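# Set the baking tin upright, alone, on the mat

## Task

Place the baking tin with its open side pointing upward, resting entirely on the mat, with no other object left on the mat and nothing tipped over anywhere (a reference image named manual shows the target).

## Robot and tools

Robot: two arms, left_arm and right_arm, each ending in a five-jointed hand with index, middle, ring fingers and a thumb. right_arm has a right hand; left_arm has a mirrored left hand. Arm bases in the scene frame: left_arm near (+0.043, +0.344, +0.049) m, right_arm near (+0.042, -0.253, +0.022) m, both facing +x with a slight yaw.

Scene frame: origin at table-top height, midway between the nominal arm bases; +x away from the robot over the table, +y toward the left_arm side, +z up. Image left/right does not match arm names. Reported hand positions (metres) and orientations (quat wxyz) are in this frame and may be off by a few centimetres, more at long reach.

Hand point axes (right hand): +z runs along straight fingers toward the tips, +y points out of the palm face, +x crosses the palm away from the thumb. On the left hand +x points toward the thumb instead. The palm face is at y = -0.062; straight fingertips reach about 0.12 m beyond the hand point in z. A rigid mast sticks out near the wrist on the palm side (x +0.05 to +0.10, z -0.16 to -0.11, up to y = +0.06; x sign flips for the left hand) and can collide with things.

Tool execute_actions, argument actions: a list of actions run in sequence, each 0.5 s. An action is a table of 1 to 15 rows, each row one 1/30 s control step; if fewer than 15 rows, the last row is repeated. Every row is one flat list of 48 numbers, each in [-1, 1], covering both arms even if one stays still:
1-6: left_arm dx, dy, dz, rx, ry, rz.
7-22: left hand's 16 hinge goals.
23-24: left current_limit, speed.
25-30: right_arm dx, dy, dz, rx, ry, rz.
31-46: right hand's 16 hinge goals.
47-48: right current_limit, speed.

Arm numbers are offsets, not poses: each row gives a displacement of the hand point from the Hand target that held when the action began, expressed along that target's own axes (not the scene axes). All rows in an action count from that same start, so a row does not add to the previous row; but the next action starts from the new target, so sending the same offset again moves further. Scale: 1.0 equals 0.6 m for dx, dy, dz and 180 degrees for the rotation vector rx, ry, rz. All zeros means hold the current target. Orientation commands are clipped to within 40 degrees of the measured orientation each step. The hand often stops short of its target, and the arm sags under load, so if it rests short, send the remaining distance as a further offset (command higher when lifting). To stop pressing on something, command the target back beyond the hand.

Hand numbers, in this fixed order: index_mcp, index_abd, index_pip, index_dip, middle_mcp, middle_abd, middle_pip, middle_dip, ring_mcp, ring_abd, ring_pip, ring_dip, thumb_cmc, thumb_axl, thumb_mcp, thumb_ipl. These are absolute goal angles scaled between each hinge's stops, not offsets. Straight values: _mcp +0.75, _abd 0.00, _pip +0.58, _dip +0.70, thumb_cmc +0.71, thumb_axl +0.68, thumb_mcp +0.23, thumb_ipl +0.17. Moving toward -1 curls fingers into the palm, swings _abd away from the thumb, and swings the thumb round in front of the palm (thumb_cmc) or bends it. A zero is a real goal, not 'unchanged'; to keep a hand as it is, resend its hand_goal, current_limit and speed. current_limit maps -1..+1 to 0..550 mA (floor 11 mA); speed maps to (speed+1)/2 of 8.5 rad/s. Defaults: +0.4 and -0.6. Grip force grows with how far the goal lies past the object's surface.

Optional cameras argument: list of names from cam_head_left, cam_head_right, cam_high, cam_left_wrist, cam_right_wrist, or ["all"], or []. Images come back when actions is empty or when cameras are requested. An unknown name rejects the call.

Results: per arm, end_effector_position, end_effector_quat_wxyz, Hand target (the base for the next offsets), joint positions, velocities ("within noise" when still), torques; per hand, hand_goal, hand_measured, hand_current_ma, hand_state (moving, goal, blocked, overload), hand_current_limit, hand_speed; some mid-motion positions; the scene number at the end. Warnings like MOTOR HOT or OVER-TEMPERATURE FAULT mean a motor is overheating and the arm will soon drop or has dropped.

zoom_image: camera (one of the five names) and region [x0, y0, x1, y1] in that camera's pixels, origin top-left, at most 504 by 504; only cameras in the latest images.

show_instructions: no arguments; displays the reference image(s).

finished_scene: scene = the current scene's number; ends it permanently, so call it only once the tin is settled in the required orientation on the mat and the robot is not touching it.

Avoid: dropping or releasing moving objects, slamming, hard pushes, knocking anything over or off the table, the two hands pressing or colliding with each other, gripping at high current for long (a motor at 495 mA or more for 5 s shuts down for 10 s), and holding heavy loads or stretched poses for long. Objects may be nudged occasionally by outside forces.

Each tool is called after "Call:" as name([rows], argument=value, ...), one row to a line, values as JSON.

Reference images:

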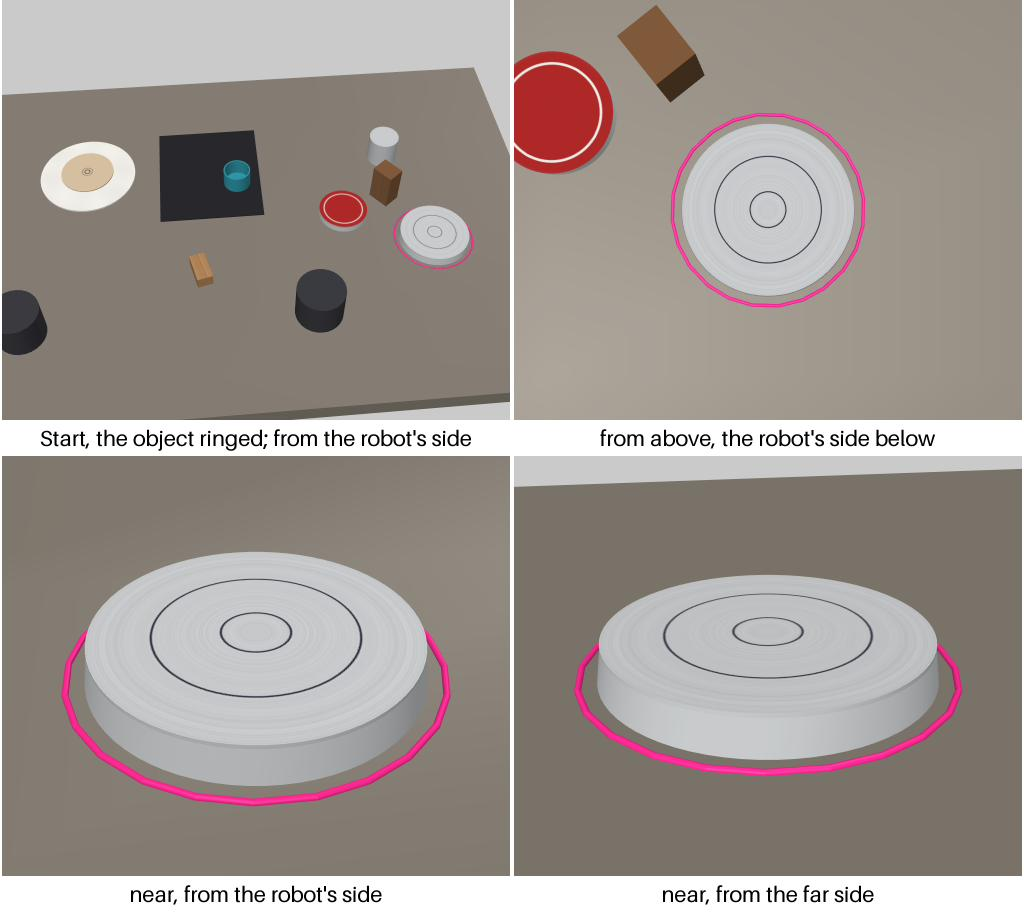

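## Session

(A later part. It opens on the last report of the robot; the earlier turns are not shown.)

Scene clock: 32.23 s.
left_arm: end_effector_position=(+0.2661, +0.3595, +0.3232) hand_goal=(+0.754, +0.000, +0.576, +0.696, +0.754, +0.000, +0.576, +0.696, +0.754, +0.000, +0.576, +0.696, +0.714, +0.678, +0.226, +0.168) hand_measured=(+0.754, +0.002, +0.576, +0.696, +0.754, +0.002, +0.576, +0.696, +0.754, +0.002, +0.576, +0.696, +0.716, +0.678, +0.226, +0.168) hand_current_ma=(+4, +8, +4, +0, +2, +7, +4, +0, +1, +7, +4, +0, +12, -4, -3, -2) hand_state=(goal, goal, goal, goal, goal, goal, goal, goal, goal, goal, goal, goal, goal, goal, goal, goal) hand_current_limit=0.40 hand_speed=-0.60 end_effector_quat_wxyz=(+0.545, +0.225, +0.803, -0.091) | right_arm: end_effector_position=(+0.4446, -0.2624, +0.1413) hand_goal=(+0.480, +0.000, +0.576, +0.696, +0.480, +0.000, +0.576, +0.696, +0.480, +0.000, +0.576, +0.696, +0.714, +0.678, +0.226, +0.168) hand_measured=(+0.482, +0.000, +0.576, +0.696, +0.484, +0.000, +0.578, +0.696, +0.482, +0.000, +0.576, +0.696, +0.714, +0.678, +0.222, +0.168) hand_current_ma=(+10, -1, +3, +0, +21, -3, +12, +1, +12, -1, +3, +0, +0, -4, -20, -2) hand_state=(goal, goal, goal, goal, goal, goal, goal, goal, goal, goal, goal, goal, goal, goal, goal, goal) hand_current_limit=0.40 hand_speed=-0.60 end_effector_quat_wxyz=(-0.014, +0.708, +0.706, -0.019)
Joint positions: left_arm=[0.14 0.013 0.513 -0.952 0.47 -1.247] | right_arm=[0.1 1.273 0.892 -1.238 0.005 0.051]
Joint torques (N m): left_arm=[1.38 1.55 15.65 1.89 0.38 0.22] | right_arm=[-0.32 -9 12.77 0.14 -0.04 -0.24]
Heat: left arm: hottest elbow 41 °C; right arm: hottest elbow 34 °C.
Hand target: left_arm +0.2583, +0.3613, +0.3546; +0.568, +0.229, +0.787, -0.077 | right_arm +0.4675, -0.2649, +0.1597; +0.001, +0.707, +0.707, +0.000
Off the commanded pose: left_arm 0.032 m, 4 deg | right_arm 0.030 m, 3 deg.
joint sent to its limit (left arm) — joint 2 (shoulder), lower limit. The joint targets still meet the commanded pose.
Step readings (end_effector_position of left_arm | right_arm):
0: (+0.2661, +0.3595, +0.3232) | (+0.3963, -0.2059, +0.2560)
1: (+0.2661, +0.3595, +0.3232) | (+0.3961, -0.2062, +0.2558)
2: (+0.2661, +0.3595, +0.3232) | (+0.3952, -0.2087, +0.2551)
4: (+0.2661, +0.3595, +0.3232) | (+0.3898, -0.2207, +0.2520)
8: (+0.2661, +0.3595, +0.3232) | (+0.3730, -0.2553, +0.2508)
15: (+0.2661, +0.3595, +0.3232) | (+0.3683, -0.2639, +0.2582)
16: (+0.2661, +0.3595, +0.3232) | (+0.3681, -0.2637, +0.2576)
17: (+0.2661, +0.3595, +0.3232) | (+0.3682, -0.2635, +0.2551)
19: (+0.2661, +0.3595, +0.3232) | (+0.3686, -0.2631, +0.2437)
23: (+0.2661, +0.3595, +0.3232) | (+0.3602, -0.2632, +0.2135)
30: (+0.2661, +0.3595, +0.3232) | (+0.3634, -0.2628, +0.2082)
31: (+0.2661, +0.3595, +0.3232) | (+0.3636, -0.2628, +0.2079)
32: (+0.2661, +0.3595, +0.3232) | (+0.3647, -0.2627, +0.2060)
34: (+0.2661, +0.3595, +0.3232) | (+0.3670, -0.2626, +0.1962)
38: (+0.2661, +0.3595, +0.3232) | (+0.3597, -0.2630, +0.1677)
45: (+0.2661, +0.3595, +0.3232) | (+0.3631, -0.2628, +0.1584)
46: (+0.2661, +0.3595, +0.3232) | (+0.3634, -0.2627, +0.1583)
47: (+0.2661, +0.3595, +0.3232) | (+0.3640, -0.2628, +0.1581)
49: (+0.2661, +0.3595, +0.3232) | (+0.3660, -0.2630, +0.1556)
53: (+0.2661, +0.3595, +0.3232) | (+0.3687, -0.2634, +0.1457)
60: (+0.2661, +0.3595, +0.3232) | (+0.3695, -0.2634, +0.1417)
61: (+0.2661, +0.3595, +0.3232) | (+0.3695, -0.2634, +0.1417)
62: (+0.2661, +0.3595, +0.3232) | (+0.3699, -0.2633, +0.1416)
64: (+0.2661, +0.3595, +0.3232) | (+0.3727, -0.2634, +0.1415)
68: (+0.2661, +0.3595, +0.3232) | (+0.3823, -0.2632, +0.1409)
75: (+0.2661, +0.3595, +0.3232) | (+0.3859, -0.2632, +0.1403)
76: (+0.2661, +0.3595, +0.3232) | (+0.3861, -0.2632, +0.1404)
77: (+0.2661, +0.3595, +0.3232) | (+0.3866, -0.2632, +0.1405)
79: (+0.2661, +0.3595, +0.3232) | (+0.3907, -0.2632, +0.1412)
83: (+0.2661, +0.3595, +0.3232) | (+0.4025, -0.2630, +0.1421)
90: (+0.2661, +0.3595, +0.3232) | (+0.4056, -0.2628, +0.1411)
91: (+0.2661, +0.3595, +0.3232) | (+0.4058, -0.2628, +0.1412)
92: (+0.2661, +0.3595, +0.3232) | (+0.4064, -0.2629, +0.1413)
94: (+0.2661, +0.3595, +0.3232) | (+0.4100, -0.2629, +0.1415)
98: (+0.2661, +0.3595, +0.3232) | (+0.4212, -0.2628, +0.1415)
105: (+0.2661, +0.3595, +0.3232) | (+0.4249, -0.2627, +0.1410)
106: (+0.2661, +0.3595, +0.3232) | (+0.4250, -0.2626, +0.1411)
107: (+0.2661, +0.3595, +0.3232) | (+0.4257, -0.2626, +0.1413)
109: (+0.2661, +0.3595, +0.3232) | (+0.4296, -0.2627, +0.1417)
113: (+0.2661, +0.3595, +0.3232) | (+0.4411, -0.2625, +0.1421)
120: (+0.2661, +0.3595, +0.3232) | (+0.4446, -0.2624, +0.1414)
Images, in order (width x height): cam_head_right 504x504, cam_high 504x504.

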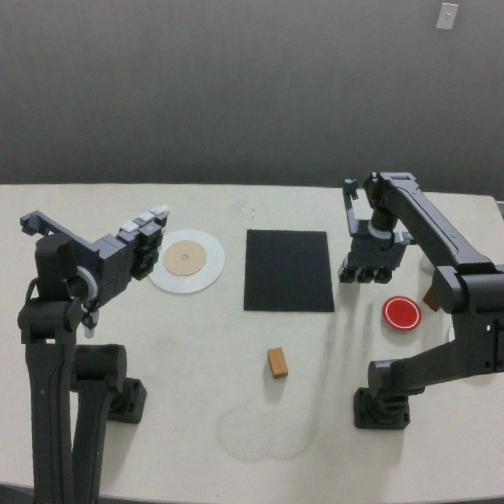

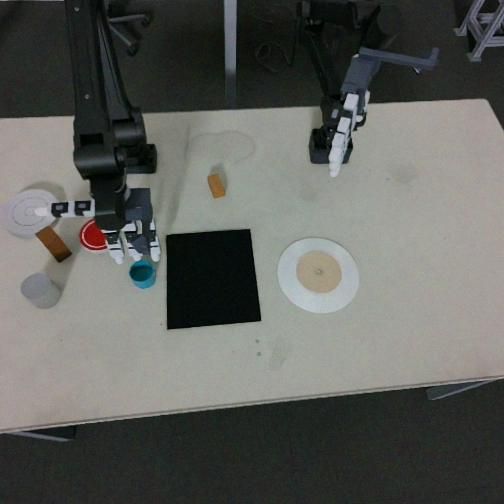

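Call:
execute_actions([
  [[0,0,0,0,0,0,0.754,0,0.576,0.696,0.754,0,0.576,0.696,0.754,0,0.576,0.696,0.714,0.678,0.226,0.168,0.4,-0.6,0,0.033,0,0,0,0,0.48,0,0.576,0.696,0.48,0,0.576,0.696,0.48,0,0.576,0.696,0.714,0.678,0.226,0.168,0.4,-0.6]],
  [[0,0,0,0,0,0,0.754,0,0.576,0.696,0.754,0,0.576,0.696,0.754,0,0.576,0.696,0.714,0.678,0.226,0.168,0.4,-0.6,0,0.033,0,0,0,0,0.48,0,0.576,0.696,0.48,0,0.576,0.696,0.48,0,0.576,0.696,0.714,0.678,0.226,0.168,0.4,-0.6]],
  [[0,0,0,0,0,0,0.754,0,0.576,0.696,0.754,0,0.576,0.696,0.754,0,0.576,0.696,0.714,0.678,0.226,0.168,0.4,-0.6,0,0.033,0,0,0,0,0.48,0,0.576,0.696,0.48,0,0.576,0.696,0.48,0,0.576,0.696,0.714,0.678,0.226,0.168,0.4,-0.6]],
  [[0,0,0,0,0,0,0.754,0,0.576,0.696,0.754,0,0.576,0.696,0.754,0,0.576,0.696,0.714,0.678,0.226,0.168,0.4,-0.6,0,0.033,0,0,0,0,0.48,0,0.576,0.696,0.48,0,0.576,0.696,0.48,0,0.576,0.696,0.714,0.678,0.226,0.168,0.4,-0.6]],
  [[0,0,0,0,0,0,0.754,0,0.576,0.696,0.754,0,0.576,0.696,0.754,0,0.576,0.696,0.714,0.678,0.226,0.168,0.4,-0.6,0,0.033,0,0,0,0,0.48,0,0.576,0.696,0.48,0,0.576,0.696,0.48,0,0.576,0.696,0.714,0.678,0.226,0.168,0.4,-0.6]],
  [[0,0,0,0,0,0,0.754,0,0.576,0.696,0.754,0,0.576,0.696,0.754,0,0.576,0.696,0.714,0.678,0.226,0.168,0.4,-0.6,0,0.033,0,0,0,0,0.48,0,0.576,0.696,0.48,0,0.576,0.696,0.48,0,0.576,0.696,0.714,0.678,0.226,0.168,0.4,-0.6]],
  [[0,0,0,0,0,0,0.754,0,0.576,0.696,0.754,0,0.576,0.696,0.754,0,0.576,0.696,0.714,0.678,0.226,0.168,0.4,-0.6,0,-0.06,0,0,0,0,0.48,0,0.576,0.696,0.48,0,0.576,0.696,0.48,0,0.576,0.696,0.714,0.678,0.226,0.168,0.4,-0.6]],
  [[0,0,0,0,0,0,0.754,0,0.576,0.696,0.754,0,0.576,0.696,0.754,0,0.576,0.696,0.714,0.678,0.226,0.168,0.4,-0.6,0,0,-0.167,0,0,0,0.617,0,0.314,0.363,0.89,0,0.576,0.696,0.89,0,0.576,0.696,0.714,0.678,0.226,0.168,0.4,-0.6]],
  [[0,0,0,0,0,0,0.754,0,0.576,0.696,0.754,0,0.576,0.696,0.754,0,0.576,0.696,0.714,0.678,0.226,0.168,0.4,-0.6,0,0,-0.167,0,0,0,0.617,0,0.314,0.363,0.89,0,0.576,0.696,0.89,0,0.576,0.696,0.714,0.678,0.226,0.168,0.4,-0.6]],
  [[0,0,0,0,0,0,0.754,0,0.576,0.696,0.754,0,0.576,0.696,0.754,0,0.576,0.696,0.714,0.678,0.226,0.168,0.4,-0.6,-0.12,-0.195,0,0,0,0.167,0.617,0,0.314,0.363,0.89,0,0.576,0.696,0.89,0,0.576,0.696,0.714,0.678,0.226,0.168,0.4,-0.6]],
  [[0,0,0,0,0,0,0.754,0,0.576,0.696,0.754,0,0.576,0.696,0.754,0,0.576,0.696,0.714,0.678,0.226,0.168,0.4,-0.6,-0.2015,-0.109,0,0,0,0.167,0.617,0,0.314,0.363,0.89,0,0.576,0.696,0.89,0,0.576,0.696,0.714,0.678,0.226,0.168,0.4,-0.6]],
  [[0,0,0,0,0,0,0.754,0,0.576,0.696,0.754,0,0.576,0.696,0.754,0,0.576,0.696,0.714,0.678,0.226,0.168,0.4,-0.6,-0.229,0.0065,0,0,0,0.166,0.617,0,0.314,0.363,0.89,0,0.576,0.696,0.89,0,0.576,0.696,0.714,0.678,0.226,0.168,0.4,-0.6]],
  [[0,0,0,0,0,0,0.754,0,0.576,0.696,0.754,0,0.576,0.696,0.754,0,0.576,0.696,0.714,0.678,0.226,0.168,0.4,-0.6,0,0,0,0,0.2,0,0.617,0,0.314,0.363,0.89,0,0.576,0.696,0.89,0,0.576,0.696,0.714,0.678,0.226,0.168,0.4,-0.6]],
], cameras=["all"])

Call:
zoom_image(camera="cam_high", region=[0, 130, 300, 340])

Scene clock: 41.60 s.
left_arm: end_effector_position=(+0.2661, +0.3595, +0.3232) hand_goal=(+0.754, +0.000, +0.576, +0.696, +0.754, +0.000, +0.576, +0.696, +0.754, +0.000, +0.576, +0.696, +0.714, +0.678, +0.226, +0.168) hand_measured=(+0.754, +0.002, +0.576, +0.696, +0.754, +0.002, +0.576, +0.696, +0.754, +0.002, +0.576, +0.696, +0.716, +0.678, +0.226, +0.168) hand_current_ma=(+4, +8, +4, +0, +2, +7, +4, +0, +1, +7, +4, +0, +12, -4, -3, -2) hand_state=(goal, goal, goal, goal, goal, goal, goal, goal, goal, goal, goal, goal, goal, goal, goal, goal) hand_current_limit=0.40 hand_speed=-0.60 end_effector_quat_wxyz=(+0.545, +0.225, +0.803, -0.091) | right_arm: end_effector_position=(+0.1997, -0.4778, +0.3609) hand_goal=(+0.618, +0.000, +0.314, +0.364, +0.890, +0.000, +0.576, +0.696, +0.890, +0.000, +0.576, +0.696, +0.714, +0.678, +0.226, +0.168) hand_measured=(+0.620, +0.000, +0.316, +0.366, +0.888, +0.000, +0.576, +0.696, +0.888, +0.000, +0.576, +0.696, +0.714, +0.678, +0.222, +0.168) hand_current_ma=(+9, +2, +11, +13, -10, +1, +2, +1, -12, +2, +1, +0, -3, -4, -20, -2) hand_state=(goal, goal, goal, goal, goal, goal, goal, goal, goal, goal, goal, goal, goal, goal, goal, goal) hand_current_limit=0.40 hand_speed=-0.60 end_effector_quat_wxyz=(+0.005, +0.950, -0.006, +0.311)
Joint positions: left_arm=[0.14 0.013 0.513 -0.952 0.47 -1.247] | right_arm=[-1.017 0.694 1.059 -1.584 -0.537 0.612]
Joint torques (N m): left_arm=[1.08 1.26 15.62 1.74 0.24 0.2] | right_arm=[-0.03 -1.08 9.13 0.28 -0.6 -0.3]
Heat: left arm: hottest elbow 43 °C; right arm: hottest elbow 35 °C.
Hand target: left_arm +0.2583, +0.3613, +0.3546; +0.568, +0.229, +0.787, -0.077 | right_arm +0.1985, -0.4799, +0.3604; +0.001, +0.951, +0.000, +0.310
Off the commanded pose: left_arm 0.032 m, 4 deg | right_arm 0.002 m, 1 deg.
joint sent to its limit (left arm) — joint 2 (shoulder), lower limit. The joint targets still meet the commanded pose.
Step readings (end_effector_position of left_arm | right_arm):
0: (+0.2661, +0.3595, +0.3232) | (+0.4446, -0.2624, +0.1413)
1: (+0.2661, +0.3595, +0.3232) | (+0.4449, -0.2624, +0.1416)
2: (+0.2661, +0.3595, +0.3232) | (+0.4456, -0.2623, +0.1417)
4: (+0.2661, +0.3595, +0.3232) | (+0.4499, -0.2624, +0.1422)
8: (+0.2661, +0.3595, +0.3232) | (+0.4613, -0.2623, +0.1425)
15: (+0.2661, +0.3595, +0.3232) | (+0.4645, -0.2622, +0.1416)
16: (+0.2661, +0.3595, +0.3232) | (+0.4648, -0.2622, +0.1420)
17: (+0.2661, +0.3595, +0.3232) | (+0.4655, -0.2622, +0.1420)
19: (+0.2661, +0.3595, +0.3232) | (+0.4699, -0.2622, +0.1426)
23: (+0.2661, +0.3595, +0.3232) | (+0.4814, -0.2620, +0.1431)
30: (+0.2661, +0.3595, +0.3232) | (+0.4845, -0.2620, +0.1420)
31: (+0.2661, +0.3595, +0.3232) | (+0.4848, -0.2620, +0.1423)
32: (+0.2661, +0.3595, +0.3232) | (+0.4855, -0.2620, +0.1423)
34: (+0.2661, +0.3595, +0.3232) | (+0.4901, -0.2619, +0.1430)
38: (+0.2661, +0.3595, +0.3232) | (+0.5017, -0.2617, +0.1435)
45: (+0.2661, +0.3595, +0.3232) | (+0.5046, -0.2617, +0.1424)
46: (+0.2661, +0.3595, +0.3232) | (+0.5047, -0.2617, +0.1424)
47: (+0.2661, +0.3595, +0.3232) | (+0.5056, -0.2617, +0.1427)
49: (+0.2661, +0.3595, +0.3232) | (+0.5105, -0.2617, +0.1435)
53: (+0.2661, +0.3595, +0.3232) | (+0.5224, -0.2614, +0.1442)
60: (+0.2661, +0.3595, +0.3232) | (+0.5253, -0.2613, +0.1427)
61: (+0.2661, +0.3595, +0.3232) | (+0.5256, -0.2613, +0.1430)
62: (+0.2661, +0.3595, +0.3232) | (+0.5265, -0.2612, +0.1431)
64: (+0.2661, +0.3595, +0.3232) | (+0.5315, -0.2612, +0.1439)
68: (+0.2661, +0.3595, +0.3232) | (+0.5438, -0.2610, +0.1447)
75: (+0.2661, +0.3595, +0.3232) | (+0.5467, -0.2611, +0.1432)
76: (+0.2661, +0.3595, +0.3232) | (+0.5469, -0.2610, +0.1434)
77: (+0.2661, +0.3595, +0.3232) | (+0.5477, -0.2610, +0.1437)
79: (+0.2661, +0.3595, +0.3232) | (+0.5522, -0.2610, +0.1443)
83: (+0.2661, +0.3595, +0.3232) | (+0.5645, -0.2607, +0.1451)
90: (+0.2661, +0.3595, +0.3232) | (+0.5674, -0.2607, +0.1435)
91: (+0.2661, +0.3595, +0.3232) | (+0.5674, -0.2607, +0.1435)
92: (+0.2661, +0.3595, +0.3232) | (+0.5674, -0.2607, +0.1435)
94: (+0.2661, +0.3595, +0.3232) | (+0.5653, -0.2608, +0.1431)
98: (+0.2661, +0.3595, +0.3232) | (+0.5534, -0.2612, +0.1434)
105: (+0.2661, +0.3595, +0.3232) | (+0.5491, -0.2614, +0.1499)
106: (+0.2661, +0.3595, +0.3232) | (+0.5487, -0.2614, +0.1502)
107: (+0.2661, +0.3595, +0.3232) | (+0.5462, -0.2615, +0.1510)
109: (+0.2661, +0.3595, +0.3232) | (+0.5373, -0.2619, +0.1577)
113: (+0.2661, +0.3595, +0.3232) | (+0.5315, -0.2621, +0.1937)
120: (+0.2661, +0.3595, +0.3232) | (+0.5395, -0.2618, +0.2464)
121: (+0.2661, +0.3595, +0.3232) | (+0.5394, -0.2618, +0.2480)
122: (+0.2661, +0.3595, +0.3232) | (+0.5371, -0.2619, +0.2502)
124: (+0.2661, +0.3595, +0.3232) | (+0.5327, -0.2620, +0.2620)
128: (+0.2661, +0.3595, +0.3232) | (+0.5396, -0.2618, +0.3075)
135: (+0.2661, +0.3595, +0.3232) | (+0.5414, -0.2617, +0.3421)
136: (+0.2661, +0.3595, +0.3232) | (+0.5412, -0.2621, +0.3420)
137: (+0.2661, +0.3595, +0.3232) | (+0.5388, -0.2644, +0.3403)
139: (+0.2661, +0.3595, +0.3232) | (+0.5238, -0.2755, +0.3341)
143: (+0.2661, +0.3595, +0.3232) | (+0.4774, -0.3055, +0.3316)
150: (+0.2661, +0.3595, +0.3232) | (+0.4408, -0.3275, +0.3648)
151: (+0.2661, +0.3595, +0.3232) | (+0.4381, -0.3288, +0.3659)
152: (+0.2661, +0.3595, +0.3232) | (+0.4326, -0.3331, +0.3642)
154: (+0.2661, +0.3595, +0.3232) | (+0.4122, -0.3467, +0.3544)
158: (+0.2661, +0.3595, +0.3232) | (+0.3631, -0.3810, +0.3443)
165: (+0.2661, +0.3595, +0.3232) | (+0.3257, -0.4016, +0.3618)
166: (+0.2661, +0.3595, +0.3232) | (+0.3231, -0.4029, +0.3624)
167: (+0.2661, +0.3595, +0.3232) | (+0.3176, -0.4066, +0.3612)
169: (+0.2661, +0.3595, +0.3232) | (+0.2952, -0.4226, +0.3555)
173: (+0.2661, +0.3595, +0.3232) | (+0.2408, -0.4560, +0.3518)
180: (+0.2661, +0.3595, +0.3232) | (+0.2039, -0.4753, +0.3599)
181: (+0.2661, +0.3595, +0.3232) | (+0.2034, -0.4754, +0.3588)
182: (+0.2661, +0.3595, +0.3232) | (+0.2069, -0.4727, +0.3545)
184: (+0.2661, +0.3595, +0.3232) | (+0.2149, -0.4695, +0.3464)
The list stops here: 2 later lines are left out.
camera_calibration:
cam_left_wrist: T_world_to_cam=[[-0.0663773, -0.770559, 0.633903, 0.060518], [-0.987621, -0.0397513, -0.151737, 0.278002], [0.142121, -0.636128, -0.758382, 0.561713], [0, 0, 0, 1]] pos_world=[0.198746, 0.415005, 0.429813]
cam_right_wrist: T_world_to_cam=[[-0.633441, -0.601453, -0.486833, 0.0536745], [-0.769608, 0.555031, 0.315665, 0.260114], [0.0803503, 0.574626, -0.814462, 0.675695], [0, 0, 0, 1]] pos_world=[0.179893, -0.500361, 0.49435]

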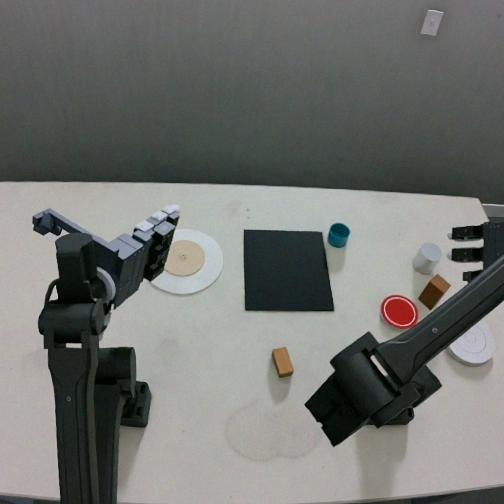

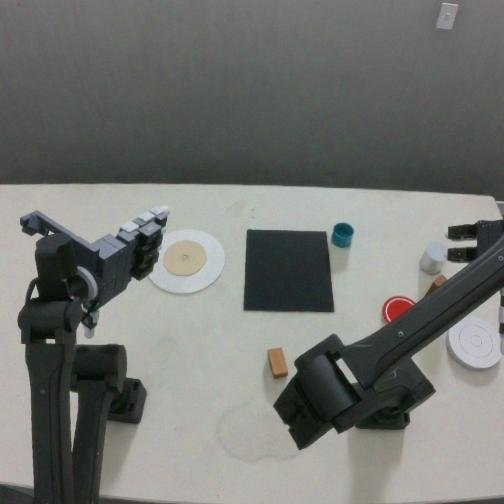

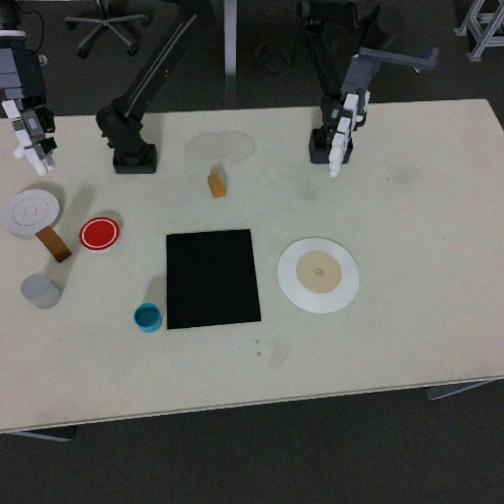

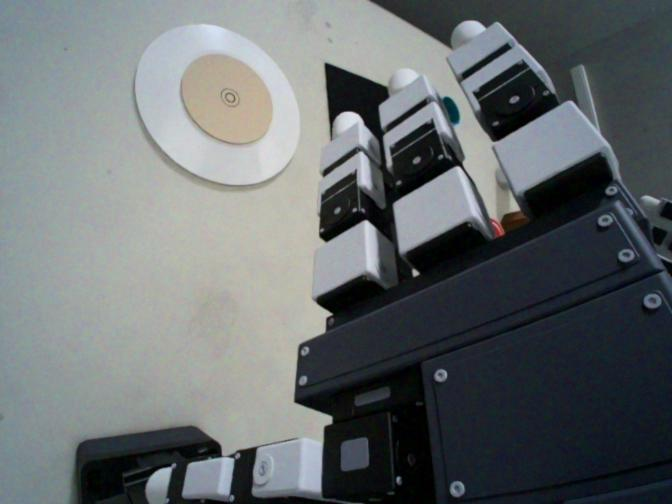

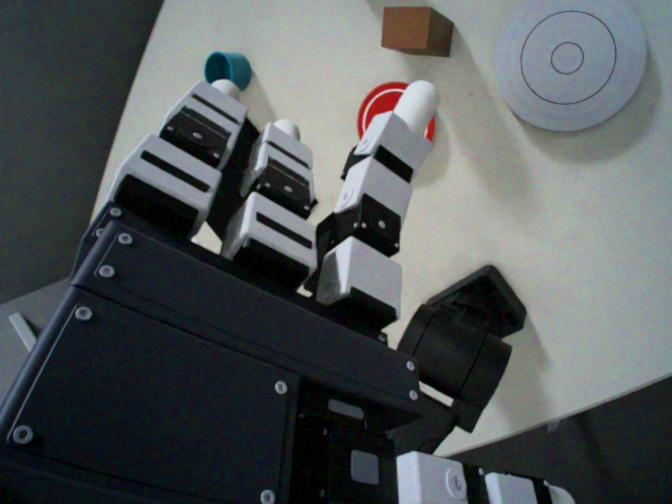

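Scaled by 1.680 from the camera's 504x504 image, which has a finer 720x720 frame.

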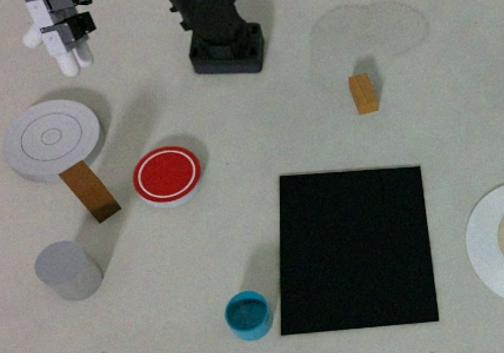

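Call:
execute_actions([
  [[0,0,0,0,0,0,0.754,0,0.576,0.696,0.754,0,0.576,0.696,0.754,0,0.576,0.696,0.714,0.678,0.226,0.168,0.4,-0.6,0,0,0,0,0.2,0,0.617,0,0.314,0.363,0.89,0,0.576,0.696,0.89,0,0.576,0.696,-0.571,0.678,0.455,0.006,0.4,-0.6]],
  [[0,0,0,0,0,0,0.754,0,0.576,0.696,0.754,0,0.576,0.696,0.754,0,0.576,0.696,0.714,0.678,0.226,0.168,0.4,-0.6,-0.11,0.13,0.093,0,0,0.167,0.617,0,0.314,0.363,0.89,0,0.576,0.696,0.89,0,0.576,0.696,-0.571,0.678,0.455,0.006,0.4,-0.6]],
  [[0,0,0,0,0,0,0.754,0,0.576,0.696,0.754,0,0.576,0.696,0.754,0,0.576,0.696,0.714,0.678,0.226,0.168,0.4,-0.6,0,0,0,0,0,0.167,0.617,0,0.314,0.363,0.89,0,0.576,0.696,0.89,0,0.576,0.696,-0.571,0.678,0.455,0.006,0.4,-0.6]],
  [[0,0,0,0,0,0,0.754,0,0.576,0.696,0.754,0,0.576,0.696,0.754,0,0.576,0.696,0.714,0.678,0.226,0.168,0.4,-0.6,0,0,0,0,0,0.166,0.617,0,0.314,0.363,0.89,0,0.576,0.696,0.89,0,0.576,0.696,-0.571,0.678,0.455,0.006,0.4,-0.6]],
], cameras=["cam_high","cam_head_left","cam_right_wrist"])

Call:
zoom_image(camera="cam_high", region=[0, 100, 200, 300])

Scene clock: 45.70 s.
left_arm: end_effector_position=(+0.2661, +0.3595, +0.3232) hand_goal=(+0.754, +0.000, +0.576, +0.696, +0.754, +0.000, +0.576, +0.696, +0.754, +0.000, +0.576, +0.696, +0.714, +0.678, +0.226, +0.168) hand_measured=(+0.754, +0.002, +0.576, +0.696, +0.754, +0.002, +0.576, +0.696, +0.754, +0.002, +0.576, +0.696, +0.716, +0.678, +0.226, +0.168) hand_current_ma=(+4, +8, +4, +0, +2, +7, +4, +0, +1, +7, +4, +0, +12, -4, -3, -2) hand_state=(goal, goal, goal, goal, goal, goal, goal, goal, goal, goal, goal, goal, goal, goal, goal, goal) hand_current_limit=0.40 hand_speed=-0.60 end_effector_quat_wxyz=(+0.545, +0.225, +0.803, -0.091) | right_arm: end_effector_position=(+0.2278, -0.5587, +0.2735) hand_goal=(+0.618, +0.000, +0.314, +0.364, +0.890, +0.000, +0.576, +0.696, +0.890, +0.000, +0.576, +0.696, -0.570, +0.678, +0.456, +0.006) hand_measured=(+0.610, +0.004, +0.314, +0.366, +0.882, +0.002, +0.576, +0.696, +0.880, +0.002, +0.576, +0.696, -0.568, +0.678, +0.452, +0.008) hand_current_ma=(-36, +12, +2, +12, -42, +11, -1, +1, -50, +11, -1, +0, +6, -4, -27, +9) hand_state=(goal, goal, goal, goal, goal, goal, goal, goal, goal, goal, goal, goal, goal, goal, goal, goal) hand_current_limit=0.40 hand_speed=-0.60 end_effector_quat_wxyz=(-0.442, +0.577, -0.556, +0.403)
Joint positions: left_arm=[0.14 0.013 0.513 -0.952 0.47 -1.247] | right_arm=[-1.384 1.2 1.057 -1.198 -1.275 1.838]
Joint torques (N m): left_arm=[1.55 1.38 15.27 1.91 0.3 0.24] | right_arm=[2.02 -11.05 9.91 0.49 -0.93 0.11]
Heat: left arm: hottest elbow 43 °C; right arm: hottest elbow 35 °C.
Hand target: left_arm +0.2583, +0.3613, +0.3546; +0.568, +0.229, +0.787, -0.077 | right_arm +0.2312, -0.5581, +0.2805; -0.415, +0.572, -0.572, +0.417
Off the commanded pose: left_arm 0.032 m, 4 deg | right_arm 0.008 m, 4 deg.
joint sent to its limit (left arm) — joint 2 (shoulder), lower limit. The joint targets still meet the commanded pose.
Step readings (end_effector_position of left_arm | right_arm):
0: (+0.2661, +0.3595, +0.3232) | (+0.1997, -0.4778, +0.3610)
1: (+0.2661, +0.3595, +0.3232) | (+0.2012, -0.4767, +0.3603)
2: (+0.2661, +0.3595, +0.3232) | (+0.2089, -0.4735, +0.3602)
4: (+0.2661, +0.3595, +0.3232) | (+0.2177, -0.4712, +0.3595)
8: (+0.2661, +0.3595, +0.3232) | (+0.2011, -0.4731, +0.3564)
15: (+0.2661, +0.3595, +0.3232) | (+0.1978, -0.4746, +0.3620)
16: (+0.2661, +0.3595, +0.3232) | (+0.1983, -0.4752, +0.3605)
17: (+0.2661, +0.3595, +0.3232) | (+0.1995, -0.4774, +0.3580)
19: (+0.2661, +0.3595, +0.3232) | (+0.2023, -0.4891, +0.3456)
23: (+0.2661, +0.3595, +0.3232) | (+0.2091, -0.5251, +0.2983)
30: (+0.2661, +0.3595, +0.3232) | (+0.2244, -0.5521, +0.2595)
31: (+0.2661, +0.3595, +0.3232) | (+0.2257, -0.5527, +0.2608)
32: (+0.2661, +0.3595, +0.3232) | (+0.2265, -0.5508, +0.2623)
34: (+0.2661, +0.3595, +0.3232) | (+0.2284, -0.5463, +0.2662)
38: (+0.2661, +0.3595, +0.3232) | (+0.2299, -0.5555, +0.2722)
45: (+0.2661, +0.3595, +0.3232) | (+0.2264, -0.5571, +0.2625)
46: (+0.2661, +0.3595, +0.3232) | (+0.2266, -0.5572, +0.2622)
47: (+0.2661, +0.3595, +0.3232) | (+0.2269, -0.5548, +0.2633)
49: (+0.2661, +0.3595, +0.3232) | (+0.2288, -0.5499, +0.2679)
53: (+0.2661, +0.3595, +0.3232) | (+0.2315, -0.5573, +0.2709)
60: (+0.2661, +0.3595, +0.3232) | (+0.2285, -0.5593, +0.2623)
camera_calibration:
cam_right_wrist: T_world_to_cam=[[-0.192966, 0.799236, -0.569197, 0.684999], [-0.557063, 0.388309, 0.734096, 0.09831], [0.807741, 0.458734, 0.370294, 0.0942773], [0, 0, 0, 1]] pos_world=[0.110795, -0.628899, 0.28282]
Images, in order (width x height): cam_head_left 504x504, cam_high 504x504, cam_right_wrist 672x504.

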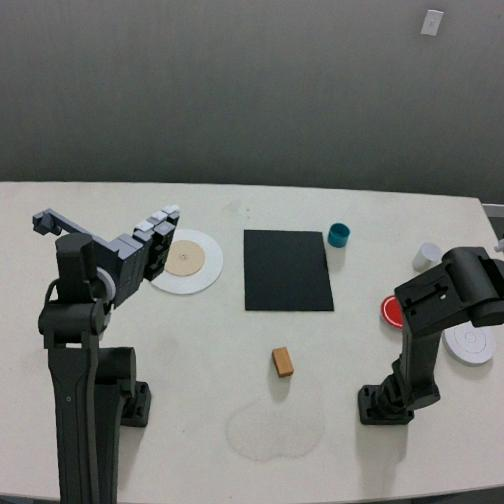

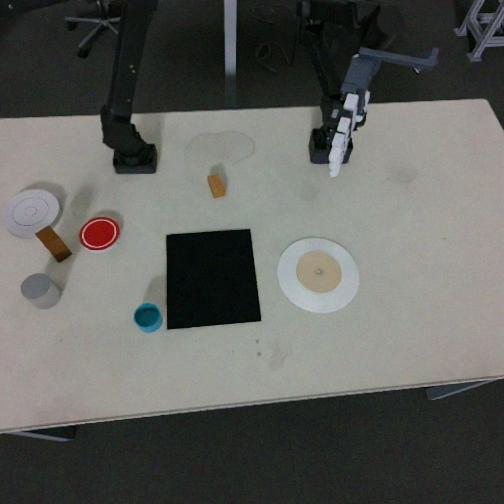

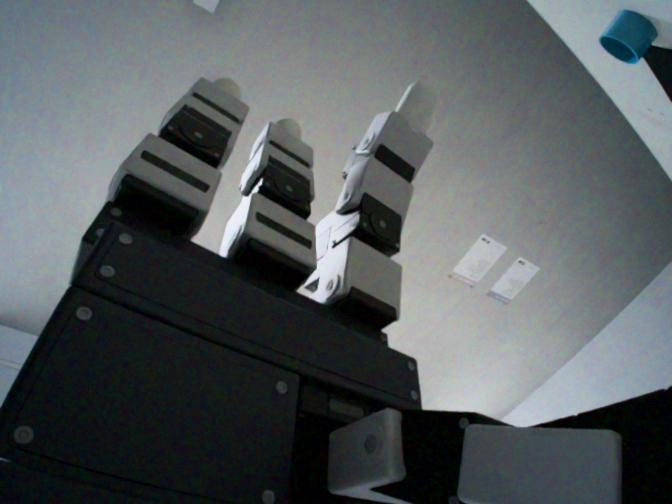

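Scaled by 2.520 from the camera's 504x504 image, which has a finer 720x720 frame.

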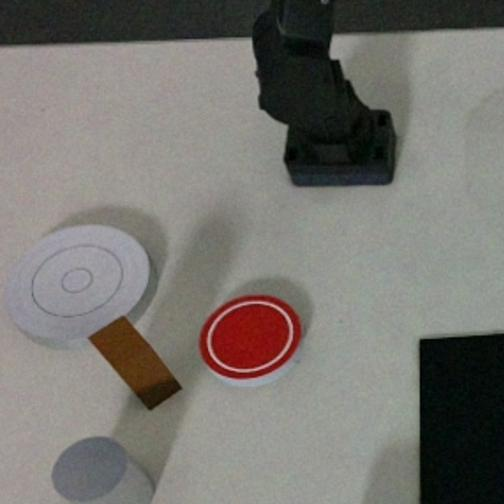

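Call:
execute_actions([
  [[0,0,0,0,0,0,0.754,0,0.576,0.696,0.754,0,0.576,0.696,0.754,0,0.576,0.696,0.714,0.678,0.226,0.168,0.4,-0.6,0,0.19,0.062,0,0,0,0.617,0,0.314,0.363,0.89,0,0.576,0.696,0.89,0,0.576,0.696,-0.571,0.678,0.455,0.006,0.4,-0.6]],
  [[0,0,0,0,0,0,0.754,0,0.576,0.696,0.754,0,0.576,0.696,0.754,0,0.576,0.696,0.714,0.678,0.226,0.168,0.4,-0.6,0,0,0,0,0,0,0.617,0,0.314,0.363,0.89,0,0.576,0.696,0.89,0,0.576,0.696,-0.571,0.678,0.455,0.006,0.4,-0.6]],
], cameras=["cam_high","cam_head_left","cam_head_right"])

Call:
zoom_image(camera="cam_head_right", region=[354, 230, 504, 380])

Call:
zoom_image(camera="cam_high", region=[0, 120, 150, 270])

Scene clock: 48.60 s.
left_arm: end_effector_position=(+0.2662, +0.3595, +0.3230) hand_goal=(+0.754, +0.000, +0.576, +0.696, +0.754, +0.000, +0.576, +0.696, +0.754, +0.000, +0.576, +0.696, +0.714, +0.678, +0.226, +0.168) hand_measured=(+0.754, +0.002, +0.576, +0.696, +0.754, +0.002, +0.576, +0.696, +0.754, +0.002, +0.576, +0.696, +0.716, +0.678, +0.226, +0.168) hand_current_ma=(+4, +8, +4, +0, +2, +7, +4, +0, +1, +7, +4, +0, +12, -4, -3, -2) hand_state=(goal, goal, goal, goal, goal, goal, goal, goal, goal, goal, goal, goal, goal, goal, goal, goal) hand_current_limit=0.40 hand_speed=-0.60 end_effector_quat_wxyz=(+0.545, +0.225, +0.803, -0.091) | right_arm: end_effector_position=(+0.2274, -0.5595, +0.1543) hand_goal=(+0.618, +0.000, +0.314, +0.364, +0.890, +0.000, +0.576, +0.696, +0.890, +0.000, +0.576, +0.696, -0.570, +0.678, +0.456, +0.006) hand_measured=(+0.610, +0.002, +0.314, +0.366, +0.880, +0.002, +0.576, +0.696, +0.878, +0.002, +0.576, +0.696, -0.570, +0.678, +0.452, +0.008) hand_current_ma=(-39, +10, +2, +12, -47, +10, -2, +1, -57, +10, -3, +0, +2, -4, -26, +9) hand_state=(goal, goal, goal, goal, goal, goal, goal, goal, goal, goal, goal, goal, goal, goal, goal, goal) hand_current_limit=0.40 hand_speed=-0.60 end_effector_quat_wxyz=(-0.418, +0.567, -0.577, +0.412)
Joint positions: left_arm=[0.14 0.013 0.512 -0.952 0.47 -1.247] | right_arm=[-1.376 1.244 0.764 -0.674 -1.224 2.025]
Joint torques (N m): left_arm=[1.44 1.08 15.43 1.8 0.26 0.21] | right_arm=[2.02 -11.4 8.29 0.84 -0.86 0.12]
Heat: left arm: hottest elbow 44 °C; right arm: hottest elbow 35 °C.
Hand target: left_arm +0.2584, +0.3614, +0.3544; +0.568, +0.229, +0.787, -0.077 | right_arm +0.2315, -0.5583, +0.1606; -0.415, +0.572, -0.572, +0.417
Off the commanded pose: left_arm 0.032 m, 4 deg | right_arm 0.008 m, 1 deg.
joint sent to its limit (left arm) — joint 2 (shoulder), lower limit. The joint targets still meet the commanded pose.
Step readings (end_effector_position of left_arm | right_arm):
0: (+0.2661, +0.3595, +0.3232) | (+0.2278, -0.5586, +0.2735)
1: (+0.2661, +0.3595, +0.3232) | (+0.2278, -0.5587, +0.2728)
2: (+0.2662, +0.3595, +0.3230) | (+0.2279, -0.5599, +0.2681)
4: (+0.2661, +0.3595, +0.3232) | (+0.2268, -0.5595, +0.2465)
8: (+0.2662, +0.3595, +0.3230) | (+0.2221, -0.5449, +0.1851)
15: (+0.2662, +0.3595, +0.3230) | (+0.2254, -0.5561, +0.1557)
16: (+0.2662, +0.3595, +0.3230) | (+0.2261, -0.5585, +0.1561)
17: (+0.2662, +0.3595, +0.3230) | (+0.2264, -0.5602, +0.1563)
19: (+0.2662, +0.3595, +0.3230) | (+0.2269, -0.5621, +0.1560)
23: (+0.2662, +0.3595, +0.3230) | (+0.2271, -0.5608, +0.1539)
30: (+0.2662, +0.3595, +0.3230) | (+0.2273, -0.5599, +0.1537)
Images, in order (width x height): cam_head_left 504x504, cam_head_right 504x504, cam_high 504x504.

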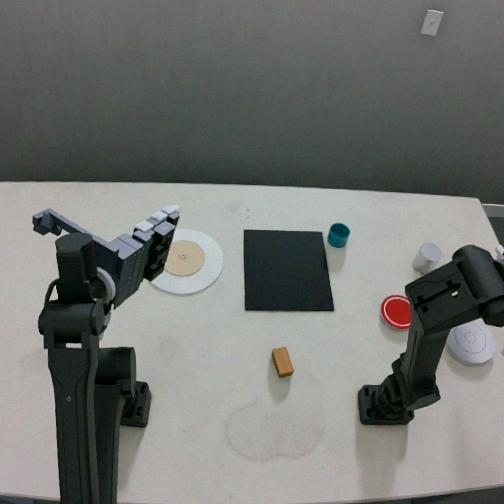

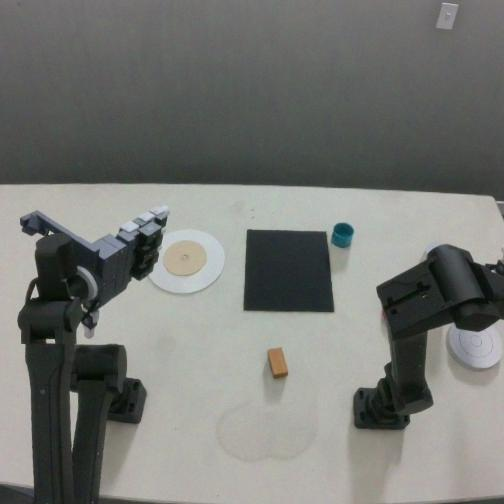

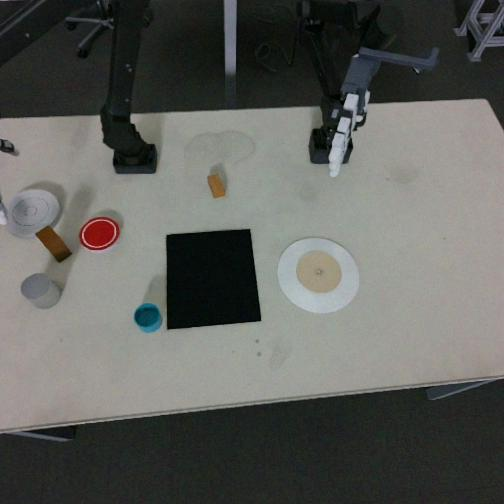

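Scaled by 3.360 from the camera's 504x504 image, which has a finer 720x720 frame.

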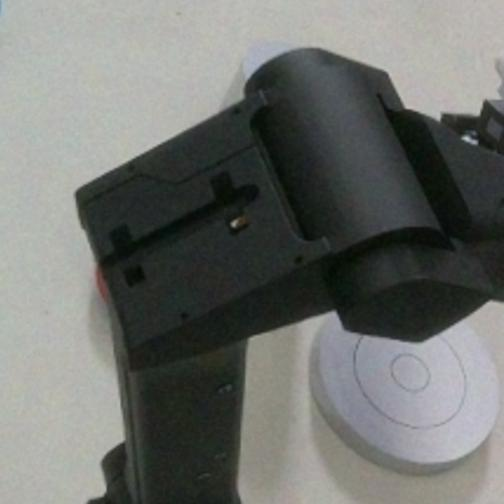

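Scaled by 3.360 from the camera's 504x504 image, which has a finer 720x720 frame.

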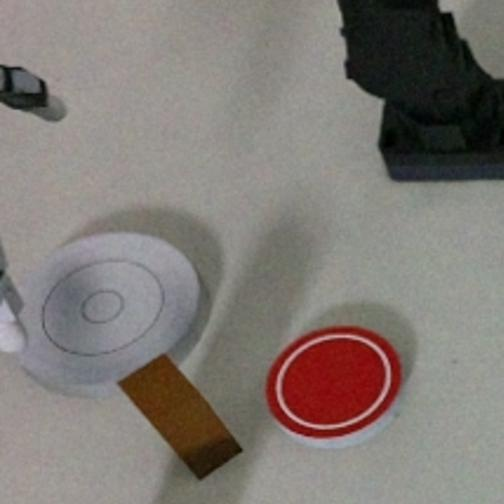

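Call:
execute_actions([
  [[0,0,0,0,0,0,0.754,0,0.576,0.696,0.754,0,0.576,0.696,0.754,0,0.576,0.696,0.714,0.678,0.226,0.168,0.4,-0.6,-0.0125,0.087,0.041,0,0,0,0.617,0,0.314,0.363,0.89,0,0.576,0.696,0.89,0,0.576,0.696,-0.571,0.678,0.455,0.006,0.4,-0.6]],
  [[0,0,0,0,0,0,0.754,0,0.576,0.696,0.754,0,0.576,0.696,0.754,0,0.576,0.696,0.714,0.678,0.226,0.168,0.4,-0.6,0,0.04,0.013,0,0,0,0.617,0,0.314,0.363,0.89,0,0.576,0.696,0.89,0,0.576,0.696,-0.571,0.678,0.455,0.006,0.4,-0.6]],
  [[0,0,0,0,0,0,0.754,0,0.576,0.696,0.754,0,0.576,0.696,0.754,0,0.576,0.696,0.714,0.678,0.226,0.168,0.4,-0.6,0,0.032,0.01,0,0,0,0.617,0,0.314,0.363,0.89,0,0.576,0.696,0.89,0,0.576,0.696,-0.571,0.678,0.455,0.006,0.4,-0.6]],
  [[0,0,0,0,0,0,0.754,0,0.576,0.696,0.754,0,0.576,0.696,0.754,0,0.576,0.696,0.714,0.678,0.226,0.168,0.4,-0.6,0,0.023,0.008,0,0,0,0.617,0,0.314,0.363,0.89,0,0.576,0.696,0.89,0,0.576,0.696,-0.571,0.678,0.455,0.006,0.4,-0.6]],
], cameras=["cam_high","cam_head_left","cam_head_right"])

Call:
zoom_image(camera="cam_head_left", region=[354, 230, 504, 380])

Call:
zoom_image(camera="cam_high", region=[0, 120, 150, 270])

Scene clock: 52.17 s.
left_arm: end_effector_position=(+0.2662, +0.3595, +0.3230) hand_goal=(+0.754, +0.000, +0.576, +0.696, +0.754, +0.000, +0.576, +0.696, +0.754, +0.000, +0.576, +0.696, +0.714, +0.678, +0.226, +0.168) hand_measured=(+0.754, +0.002, +0.576, +0.696, +0.754, +0.002, +0.576, +0.696, +0.754, +0.002, +0.576, +0.696, +0.716, +0.678, +0.226, +0.168) hand_current_ma=(+4, +8, +4, +0, +2, +7, +4, +0, +1, +7, +4, +0, +12, -4, -3, -2) hand_state=(goal, goal, goal, goal, goal, goal, goal, goal, goal, goal, goal, goal, goal, goal, goal, goal) hand_current_limit=0.40 hand_speed=-0.60 end_effector_quat_wxyz=(+0.545, +0.225, +0.803, -0.091) | right_arm: end_effector_position=(+0.2346, -0.5526, +0.0450) hand_goal=(+0.618, +0.000, +0.314, +0.364, +0.890, +0.000, +0.576, +0.696, +0.890, +0.000, +0.576, +0.696, -0.570, +0.678, +0.456, +0.006) hand_measured=(+0.610, +0.002, +0.314, +0.366, +0.880, +0.002, +0.576, +0.696, +0.878, +0.002, +0.576, +0.696, -0.570, +0.678, +0.452, +0.008) hand_current_ma=(-39, +10, +2, +12, -47, +9, -2, +1, -57, +9, -3, +0, +2, -4, -26, +9) hand_state=(goal, goal, goal, goal, goal, goal, goal, goal, goal, goal, goal, goal, goal, goal, goal, goal) hand_current_limit=0.40 hand_speed=-0.60 end_effector_quat_wxyz=(-0.413, +0.575, -0.570, +0.418)
Joint positions: left_arm=[0.14 0.013 0.512 -0.952 0.47 -1.247] | right_arm=[-1.35 1.451 0.584 -0.222 -1.214 2.068]
Joint torques (N m): left_arm=[1.2 1.03 15.39 1.73 0.28 0.22] | right_arm=[1.96 -9.88 6.38 0.94 -0.87 0.11]
Heat: left arm: hottest elbow 44 °C; right arm: hottest elbow 35 °C.
Hand target: left_arm +0.2584, +0.3614, +0.3544; +0.568, +0.229, +0.787, -0.077 | right_arm +0.2389, -0.5511, +0.0434; -0.415, +0.572, -0.572, +0.417
Off the commanded pose: left_arm 0.032 m, 4 deg | right_arm 0.005 m, 1 deg.
joint sent to its limit (left arm) — joint 2 (shoulder), lower limit. The joint targets still meet the commanded pose.
joint sent to its limit (right arm) — joint 6 (wrist roll), upper limit. The joint targets still meet the commanded pose.
Step readings (end_effector_position of left_arm | right_arm):
0: (+0.2662, +0.3595, +0.3230) | (+0.2274, -0.5596, +0.1543)
1: (+0.2662, +0.3595, +0.3230) | (+0.2274, -0.5595, +0.1540)
2: (+0.2662, +0.3595, +0.3230) | (+0.2281, -0.5598, +0.1517)
4: (+0.2662, +0.3595, +0.3230) | (+0.2290, -0.5594, +0.1435)
8: (+0.2662, +0.3595, +0.3230) | (+0.2308, -0.5487, +0.1166)
15: (+0.2662, +0.3595, +0.3230) | (+0.2338, -0.5488, +0.1020)
16: (+0.2662, +0.3595, +0.3230) | (+0.2340, -0.5497, +0.1022)
17: (+0.2662, +0.3595, +0.3230) | (+0.2342, -0.5510, +0.1017)
19: (+0.2662, +0.3595, +0.3230) | (+0.2347, -0.5538, +0.0989)
23: (+0.2662, +0.3595, +0.3230) | (+0.2345, -0.5522, +0.0863)
30: (+0.2662, +0.3595, +0.3230) | (+0.2343, -0.5507, +0.0782)
31: (+0.2662, +0.3595, +0.3230) | (+0.2343, -0.5511, +0.0783)
32: (+0.2662, +0.3595, +0.3230) | (+0.2345, -0.5520, +0.0778)
34: (+0.2662, +0.3595, +0.3230) | (+0.2348, -0.5540, +0.0752)
38: (+0.2662, +0.3595, +0.3230) | (+0.2346, -0.5529, +0.0649)
45: (+0.2662, +0.3595, +0.3230) | (+0.2344, -0.5514, +0.0588)
46: (+0.2662, +0.3595, +0.3230) | (+0.2344, -0.5517, +0.0589)
47: (+0.2662, +0.3595, +0.3230) | (+0.2345, -0.5522, +0.0584)
49: (+0.2662, +0.3595, +0.3230) | (+0.2349, -0.5542, +0.0568)
53: (+0.2662, +0.3595, +0.3230) | (+0.2348, -0.5538, +0.0494)
60: (+0.2662, +0.3595, +0.3230) | (+0.2346, -0.5523, +0.0449)
Images, in order (width x height): cam_head_left 504x504, cam_head_right 504x504, cam_high 504x504.

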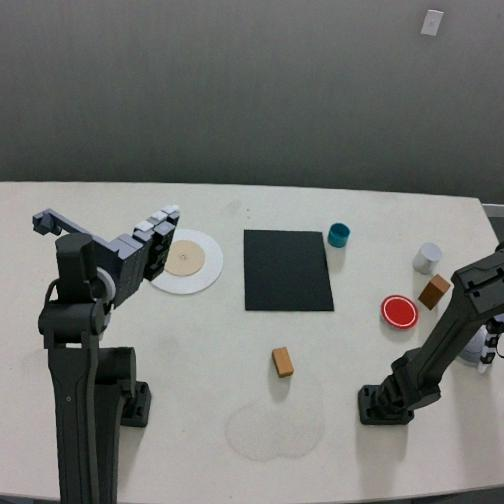

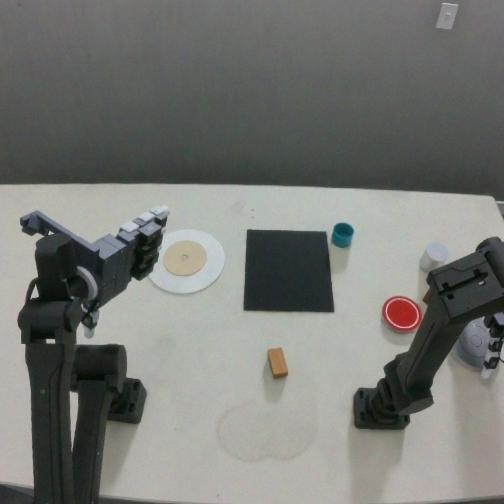

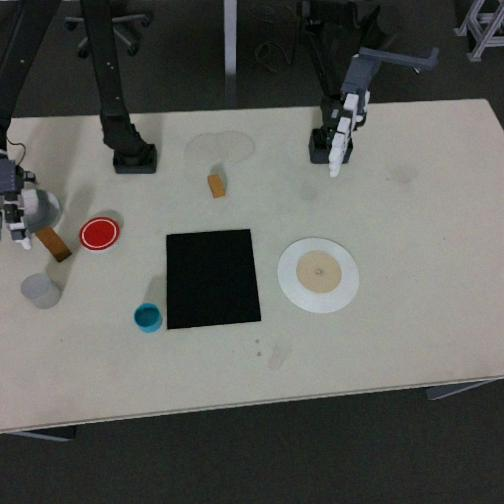

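Scaled by 3.360 from the camera's 504x504 image, which has a finer 720x720 frame.

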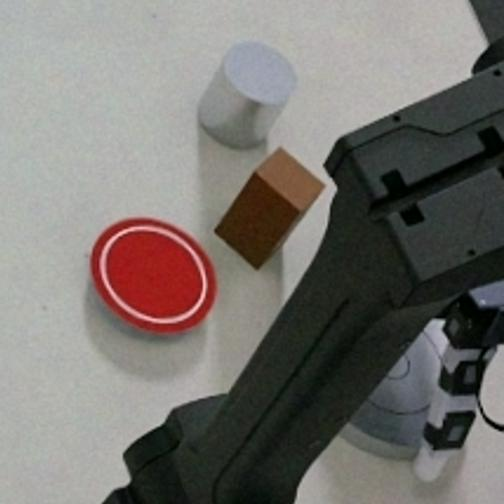

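Scaled by 3.360 from the camera's 504x504 image, which has a finer 720x720 frame.

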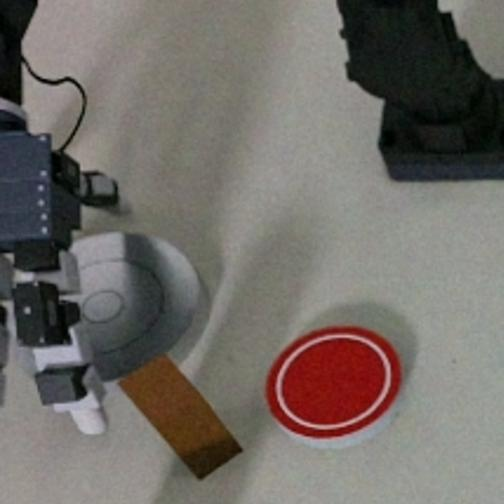

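Call:
execute_actions([
  [[0,0,0,0,0,0,0.754,0,0.576,0.696,0.754,0,0.576,0.696,0.754,0,0.576,0.696,0.714,0.678,0.226,0.168,0.4,-0.6,0,0.02,0.006,0,0,0,0.617,0,0.314,0.363,0.89,0,0.576,0.696,0.89,0,0.576,0.696,-0.571,0.678,0.455,0.006,0.4,-0.6]],
  [[0,0,0,0,0,0,0.754,0,0.576,0.696,0.754,0,0.576,0.696,0.754,0,0.576,0.696,0.714,0.678,0.226,0.168,0.4,-0.6,0,0,0,0,0,0,0.617,0,0.03,0.33,0.89,0,0.576,0.696,0.89,0,0.576,0.696,-0.571,0.678,0.455,-0.35,0.2,-0.9]],
  [[0,0,0,0,0,0,0.754,0,0.576,0.696,0.754,0,0.576,0.696,0.754,0,0.576,0.696,0.714,0.678,0.226,0.168,0.4,-0.6,0,0,0,0,0,0,0.617,0,-0.03,0.3,0.89,0,0.576,0.696,0.89,0,0.576,0.696,-0.571,0.678,0.455,-0.45,0.2,-0.9]],
  [[0,0,0,0,0,0,0.754,0,0.576,0.696,0.754,0,0.576,0.696,0.754,0,0.576,0.696,0.714,0.678,0.226,0.168,0.4,-0.6,0,0,0,0,0,0,0.617,0,-0.03,0.3,0.89,0,0.576,0.696,0.89,0,0.576,0.696,-0.571,0.678,0.455,-0.45,0.2,-0.9]],
], cameras=["cam_high","cam_head_left"])

Call:
zoom_image(camera="cam_high", region=[0, 120, 150, 270])

Call:
zoom_image(camera="cam_head_left", region=[404, 280, 504, 380])

Scene clock: 55.27 s.
left_arm: end_effector_position=(+0.2662, +0.3595, +0.3230) hand_goal=(+0.754, +0.000, +0.576, +0.696, +0.754, +0.000, +0.576, +0.696, +0.754, +0.000, +0.576, +0.696, +0.714, +0.678, +0.226, +0.168) hand_measured=(+0.754, +0.002, +0.576, +0.696, +0.754, +0.002, +0.576, +0.696, +0.754, +0.002, +0.576, +0.696, +0.716, +0.678, +0.226, +0.168) hand_current_ma=(+4, +8, +4, +0, +2, +7, +4, +0, +1, +7, +4, +0, +12, -4, -3, -2) hand_state=(goal, goal, goal, goal, goal, goal, goal, goal, goal, goal, goal, goal, goal, goal, goal, goal) hand_current_limit=0.40 hand_speed=-0.60 end_effector_quat_wxyz=(+0.545, +0.225, +0.803, -0.091) | right_arm: end_effector_position=(+0.2346, -0.5529, +0.0326) hand_goal=(+0.618, +0.000, -0.030, +0.300, +0.890, +0.000, +0.576, +0.696, +0.890, +0.000, +0.576, +0.696, -0.570, +0.678, +0.456, -0.450) hand_measured=(+0.654, +0.002, +0.012, +0.322, +0.880, +0.002, +0.576, +0.696, +0.878, +0.002, +0.576, +0.696, -0.570, +0.678, +0.488, -0.350) hand_current_ma=(+177, +10, +198, +100, -47, +9, -2, +1, -57, +9, -3, +0, -4, -4, +195, +330) hand_state=(blocked, goal, blocked, blocked, goal, goal, goal, goal, goal, goal, goal, goal, goal, goal, blocked, blocked) hand_current_limit=0.20 hand_speed=-0.90 end_effector_quat_wxyz=(-0.412, +0.575, -0.570, +0.418)
Joint positions: left_arm=[0.14 0.013 0.512 -0.952 0.47 -1.247] | right_arm=[-1.35 1.487 0.574 -0.175 -1.214 2.069]
Joint torques (N m): left_arm=[1.55 0.97 15.42 2.04 0.24 0.19] | right_arm=[1.96 -10.11 6.02 0.9 -0.89 0.1]
Heat: left arm: hottest elbow 44 °C; right arm: hottest elbow 35 °C.
Hand target: left_arm +0.2584, +0.3614, +0.3544; +0.568, +0.229, +0.787, -0.077 | right_arm +0.2387, -0.5511, +0.0308; -0.415, +0.572, -0.572, +0.417
Off the commanded pose: left_arm 0.032 m, 4 deg | right_arm 0.005 m, 1 deg.
joint sent to its limit (left arm) — joint 2 (shoulder), lower limit. The joint targets still meet the commanded pose.
joint sent to its limit (right arm) — joint 6 (wrist roll), upper limit. The joint targets still meet the commanded pose.
Step readings (end_effector_position of left_arm | right_arm):
0: (+0.2662, +0.3595, +0.3230) | (+0.2346, -0.5527, +0.0450)
1: (+0.2662, +0.3595, +0.3230) | (+0.2346, -0.5528, +0.0450)
2: (+0.2662, +0.3595, +0.3230) | (+0.2347, -0.5532, +0.0446)
4: (+0.2662, +0.3595, +0.3230) | (+0.2350, -0.5548, +0.0431)
8: (+0.2662, +0.3595, +0.3230) | (+0.2349, -0.5540, +0.0364)
15: (+0.2662, +0.3595, +0.3230) | (+0.2346, -0.5526, +0.0326)
16: (+0.2662, +0.3595, +0.3230) | (+0.2346, -0.5527, +0.0326)
17: (+0.2662, +0.3595, +0.3230) | (+0.2346, -0.5528, +0.0326)
19: (+0.2662, +0.3595, +0.3230) | (+0.2347, -0.5528, +0.0326)
23: (+0.2662, +0.3595, +0.3230) | (+0.2347, -0.5528, +0.0326)
30: (+0.2662, +0.3595, +0.3230) | (+0.2347, -0.5528, +0.0326)
31: (+0.2662, +0.3595, +0.3230) | (+0.2347, -0.5528, +0.0326)
32: (+0.2662, +0.3595, +0.3230) | (+0.2347, -0.5528, +0.0326)
34: (+0.2662, +0.3595, +0.3230) | (+0.2347, -0.5528, +0.0326)
38: (+0.2662, +0.3595, +0.3230) | (+0.2347, -0.5528, +0.0326)
45: (+0.2662, +0.3595, +0.3230) | (+0.2347, -0.5528, +0.0326)
46: (+0.2662, +0.3595, +0.3230) | (+0.2347, -0.5528, +0.0326)
47: (+0.2662, +0.3595, +0.3230) | (+0.2347, -0.5528, +0.0326)
49: (+0.2662, +0.3595, +0.3230) | (+0.2347, -0.5528, +0.0326)
53: (+0.2662, +0.3595, +0.3230) | (+0.2347, -0.5528, +0.0326)
60: (+0.2662, +0.3595, +0.3230) | (+0.2346, -0.5529, +0.0326)
Images, in order (width x height): cam_head_left 504x504, cam_high 504x504.

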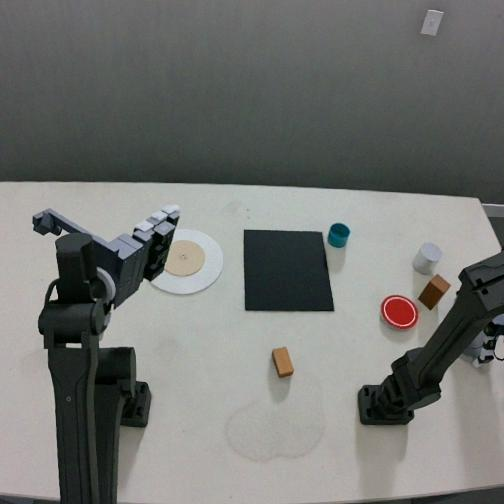

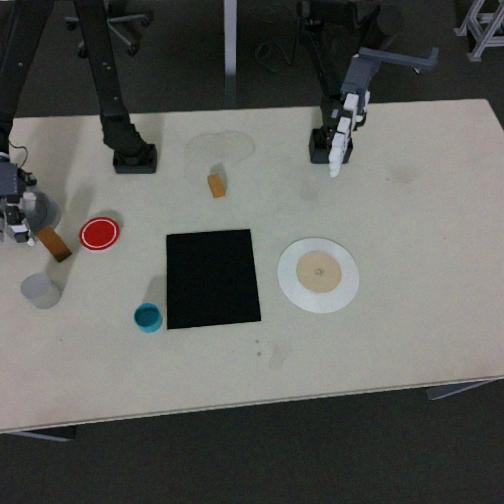

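Scaled by 3.360 from the camera's 504x504 image, which has a finer 720x720 frame.

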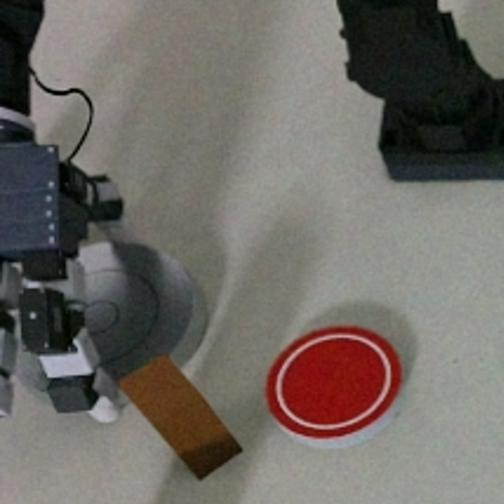

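Scaled by 5.040 from the camera's 504x504 image, which has a finer 720x720 frame.

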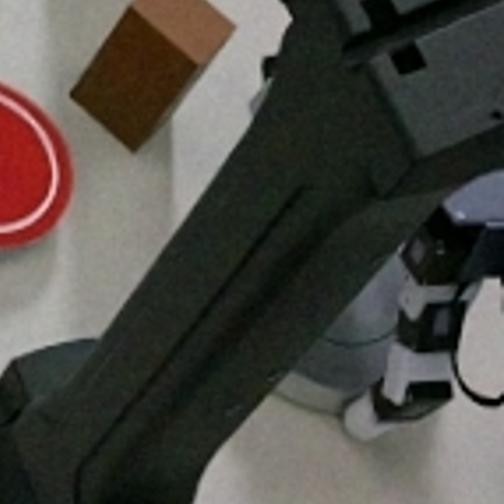

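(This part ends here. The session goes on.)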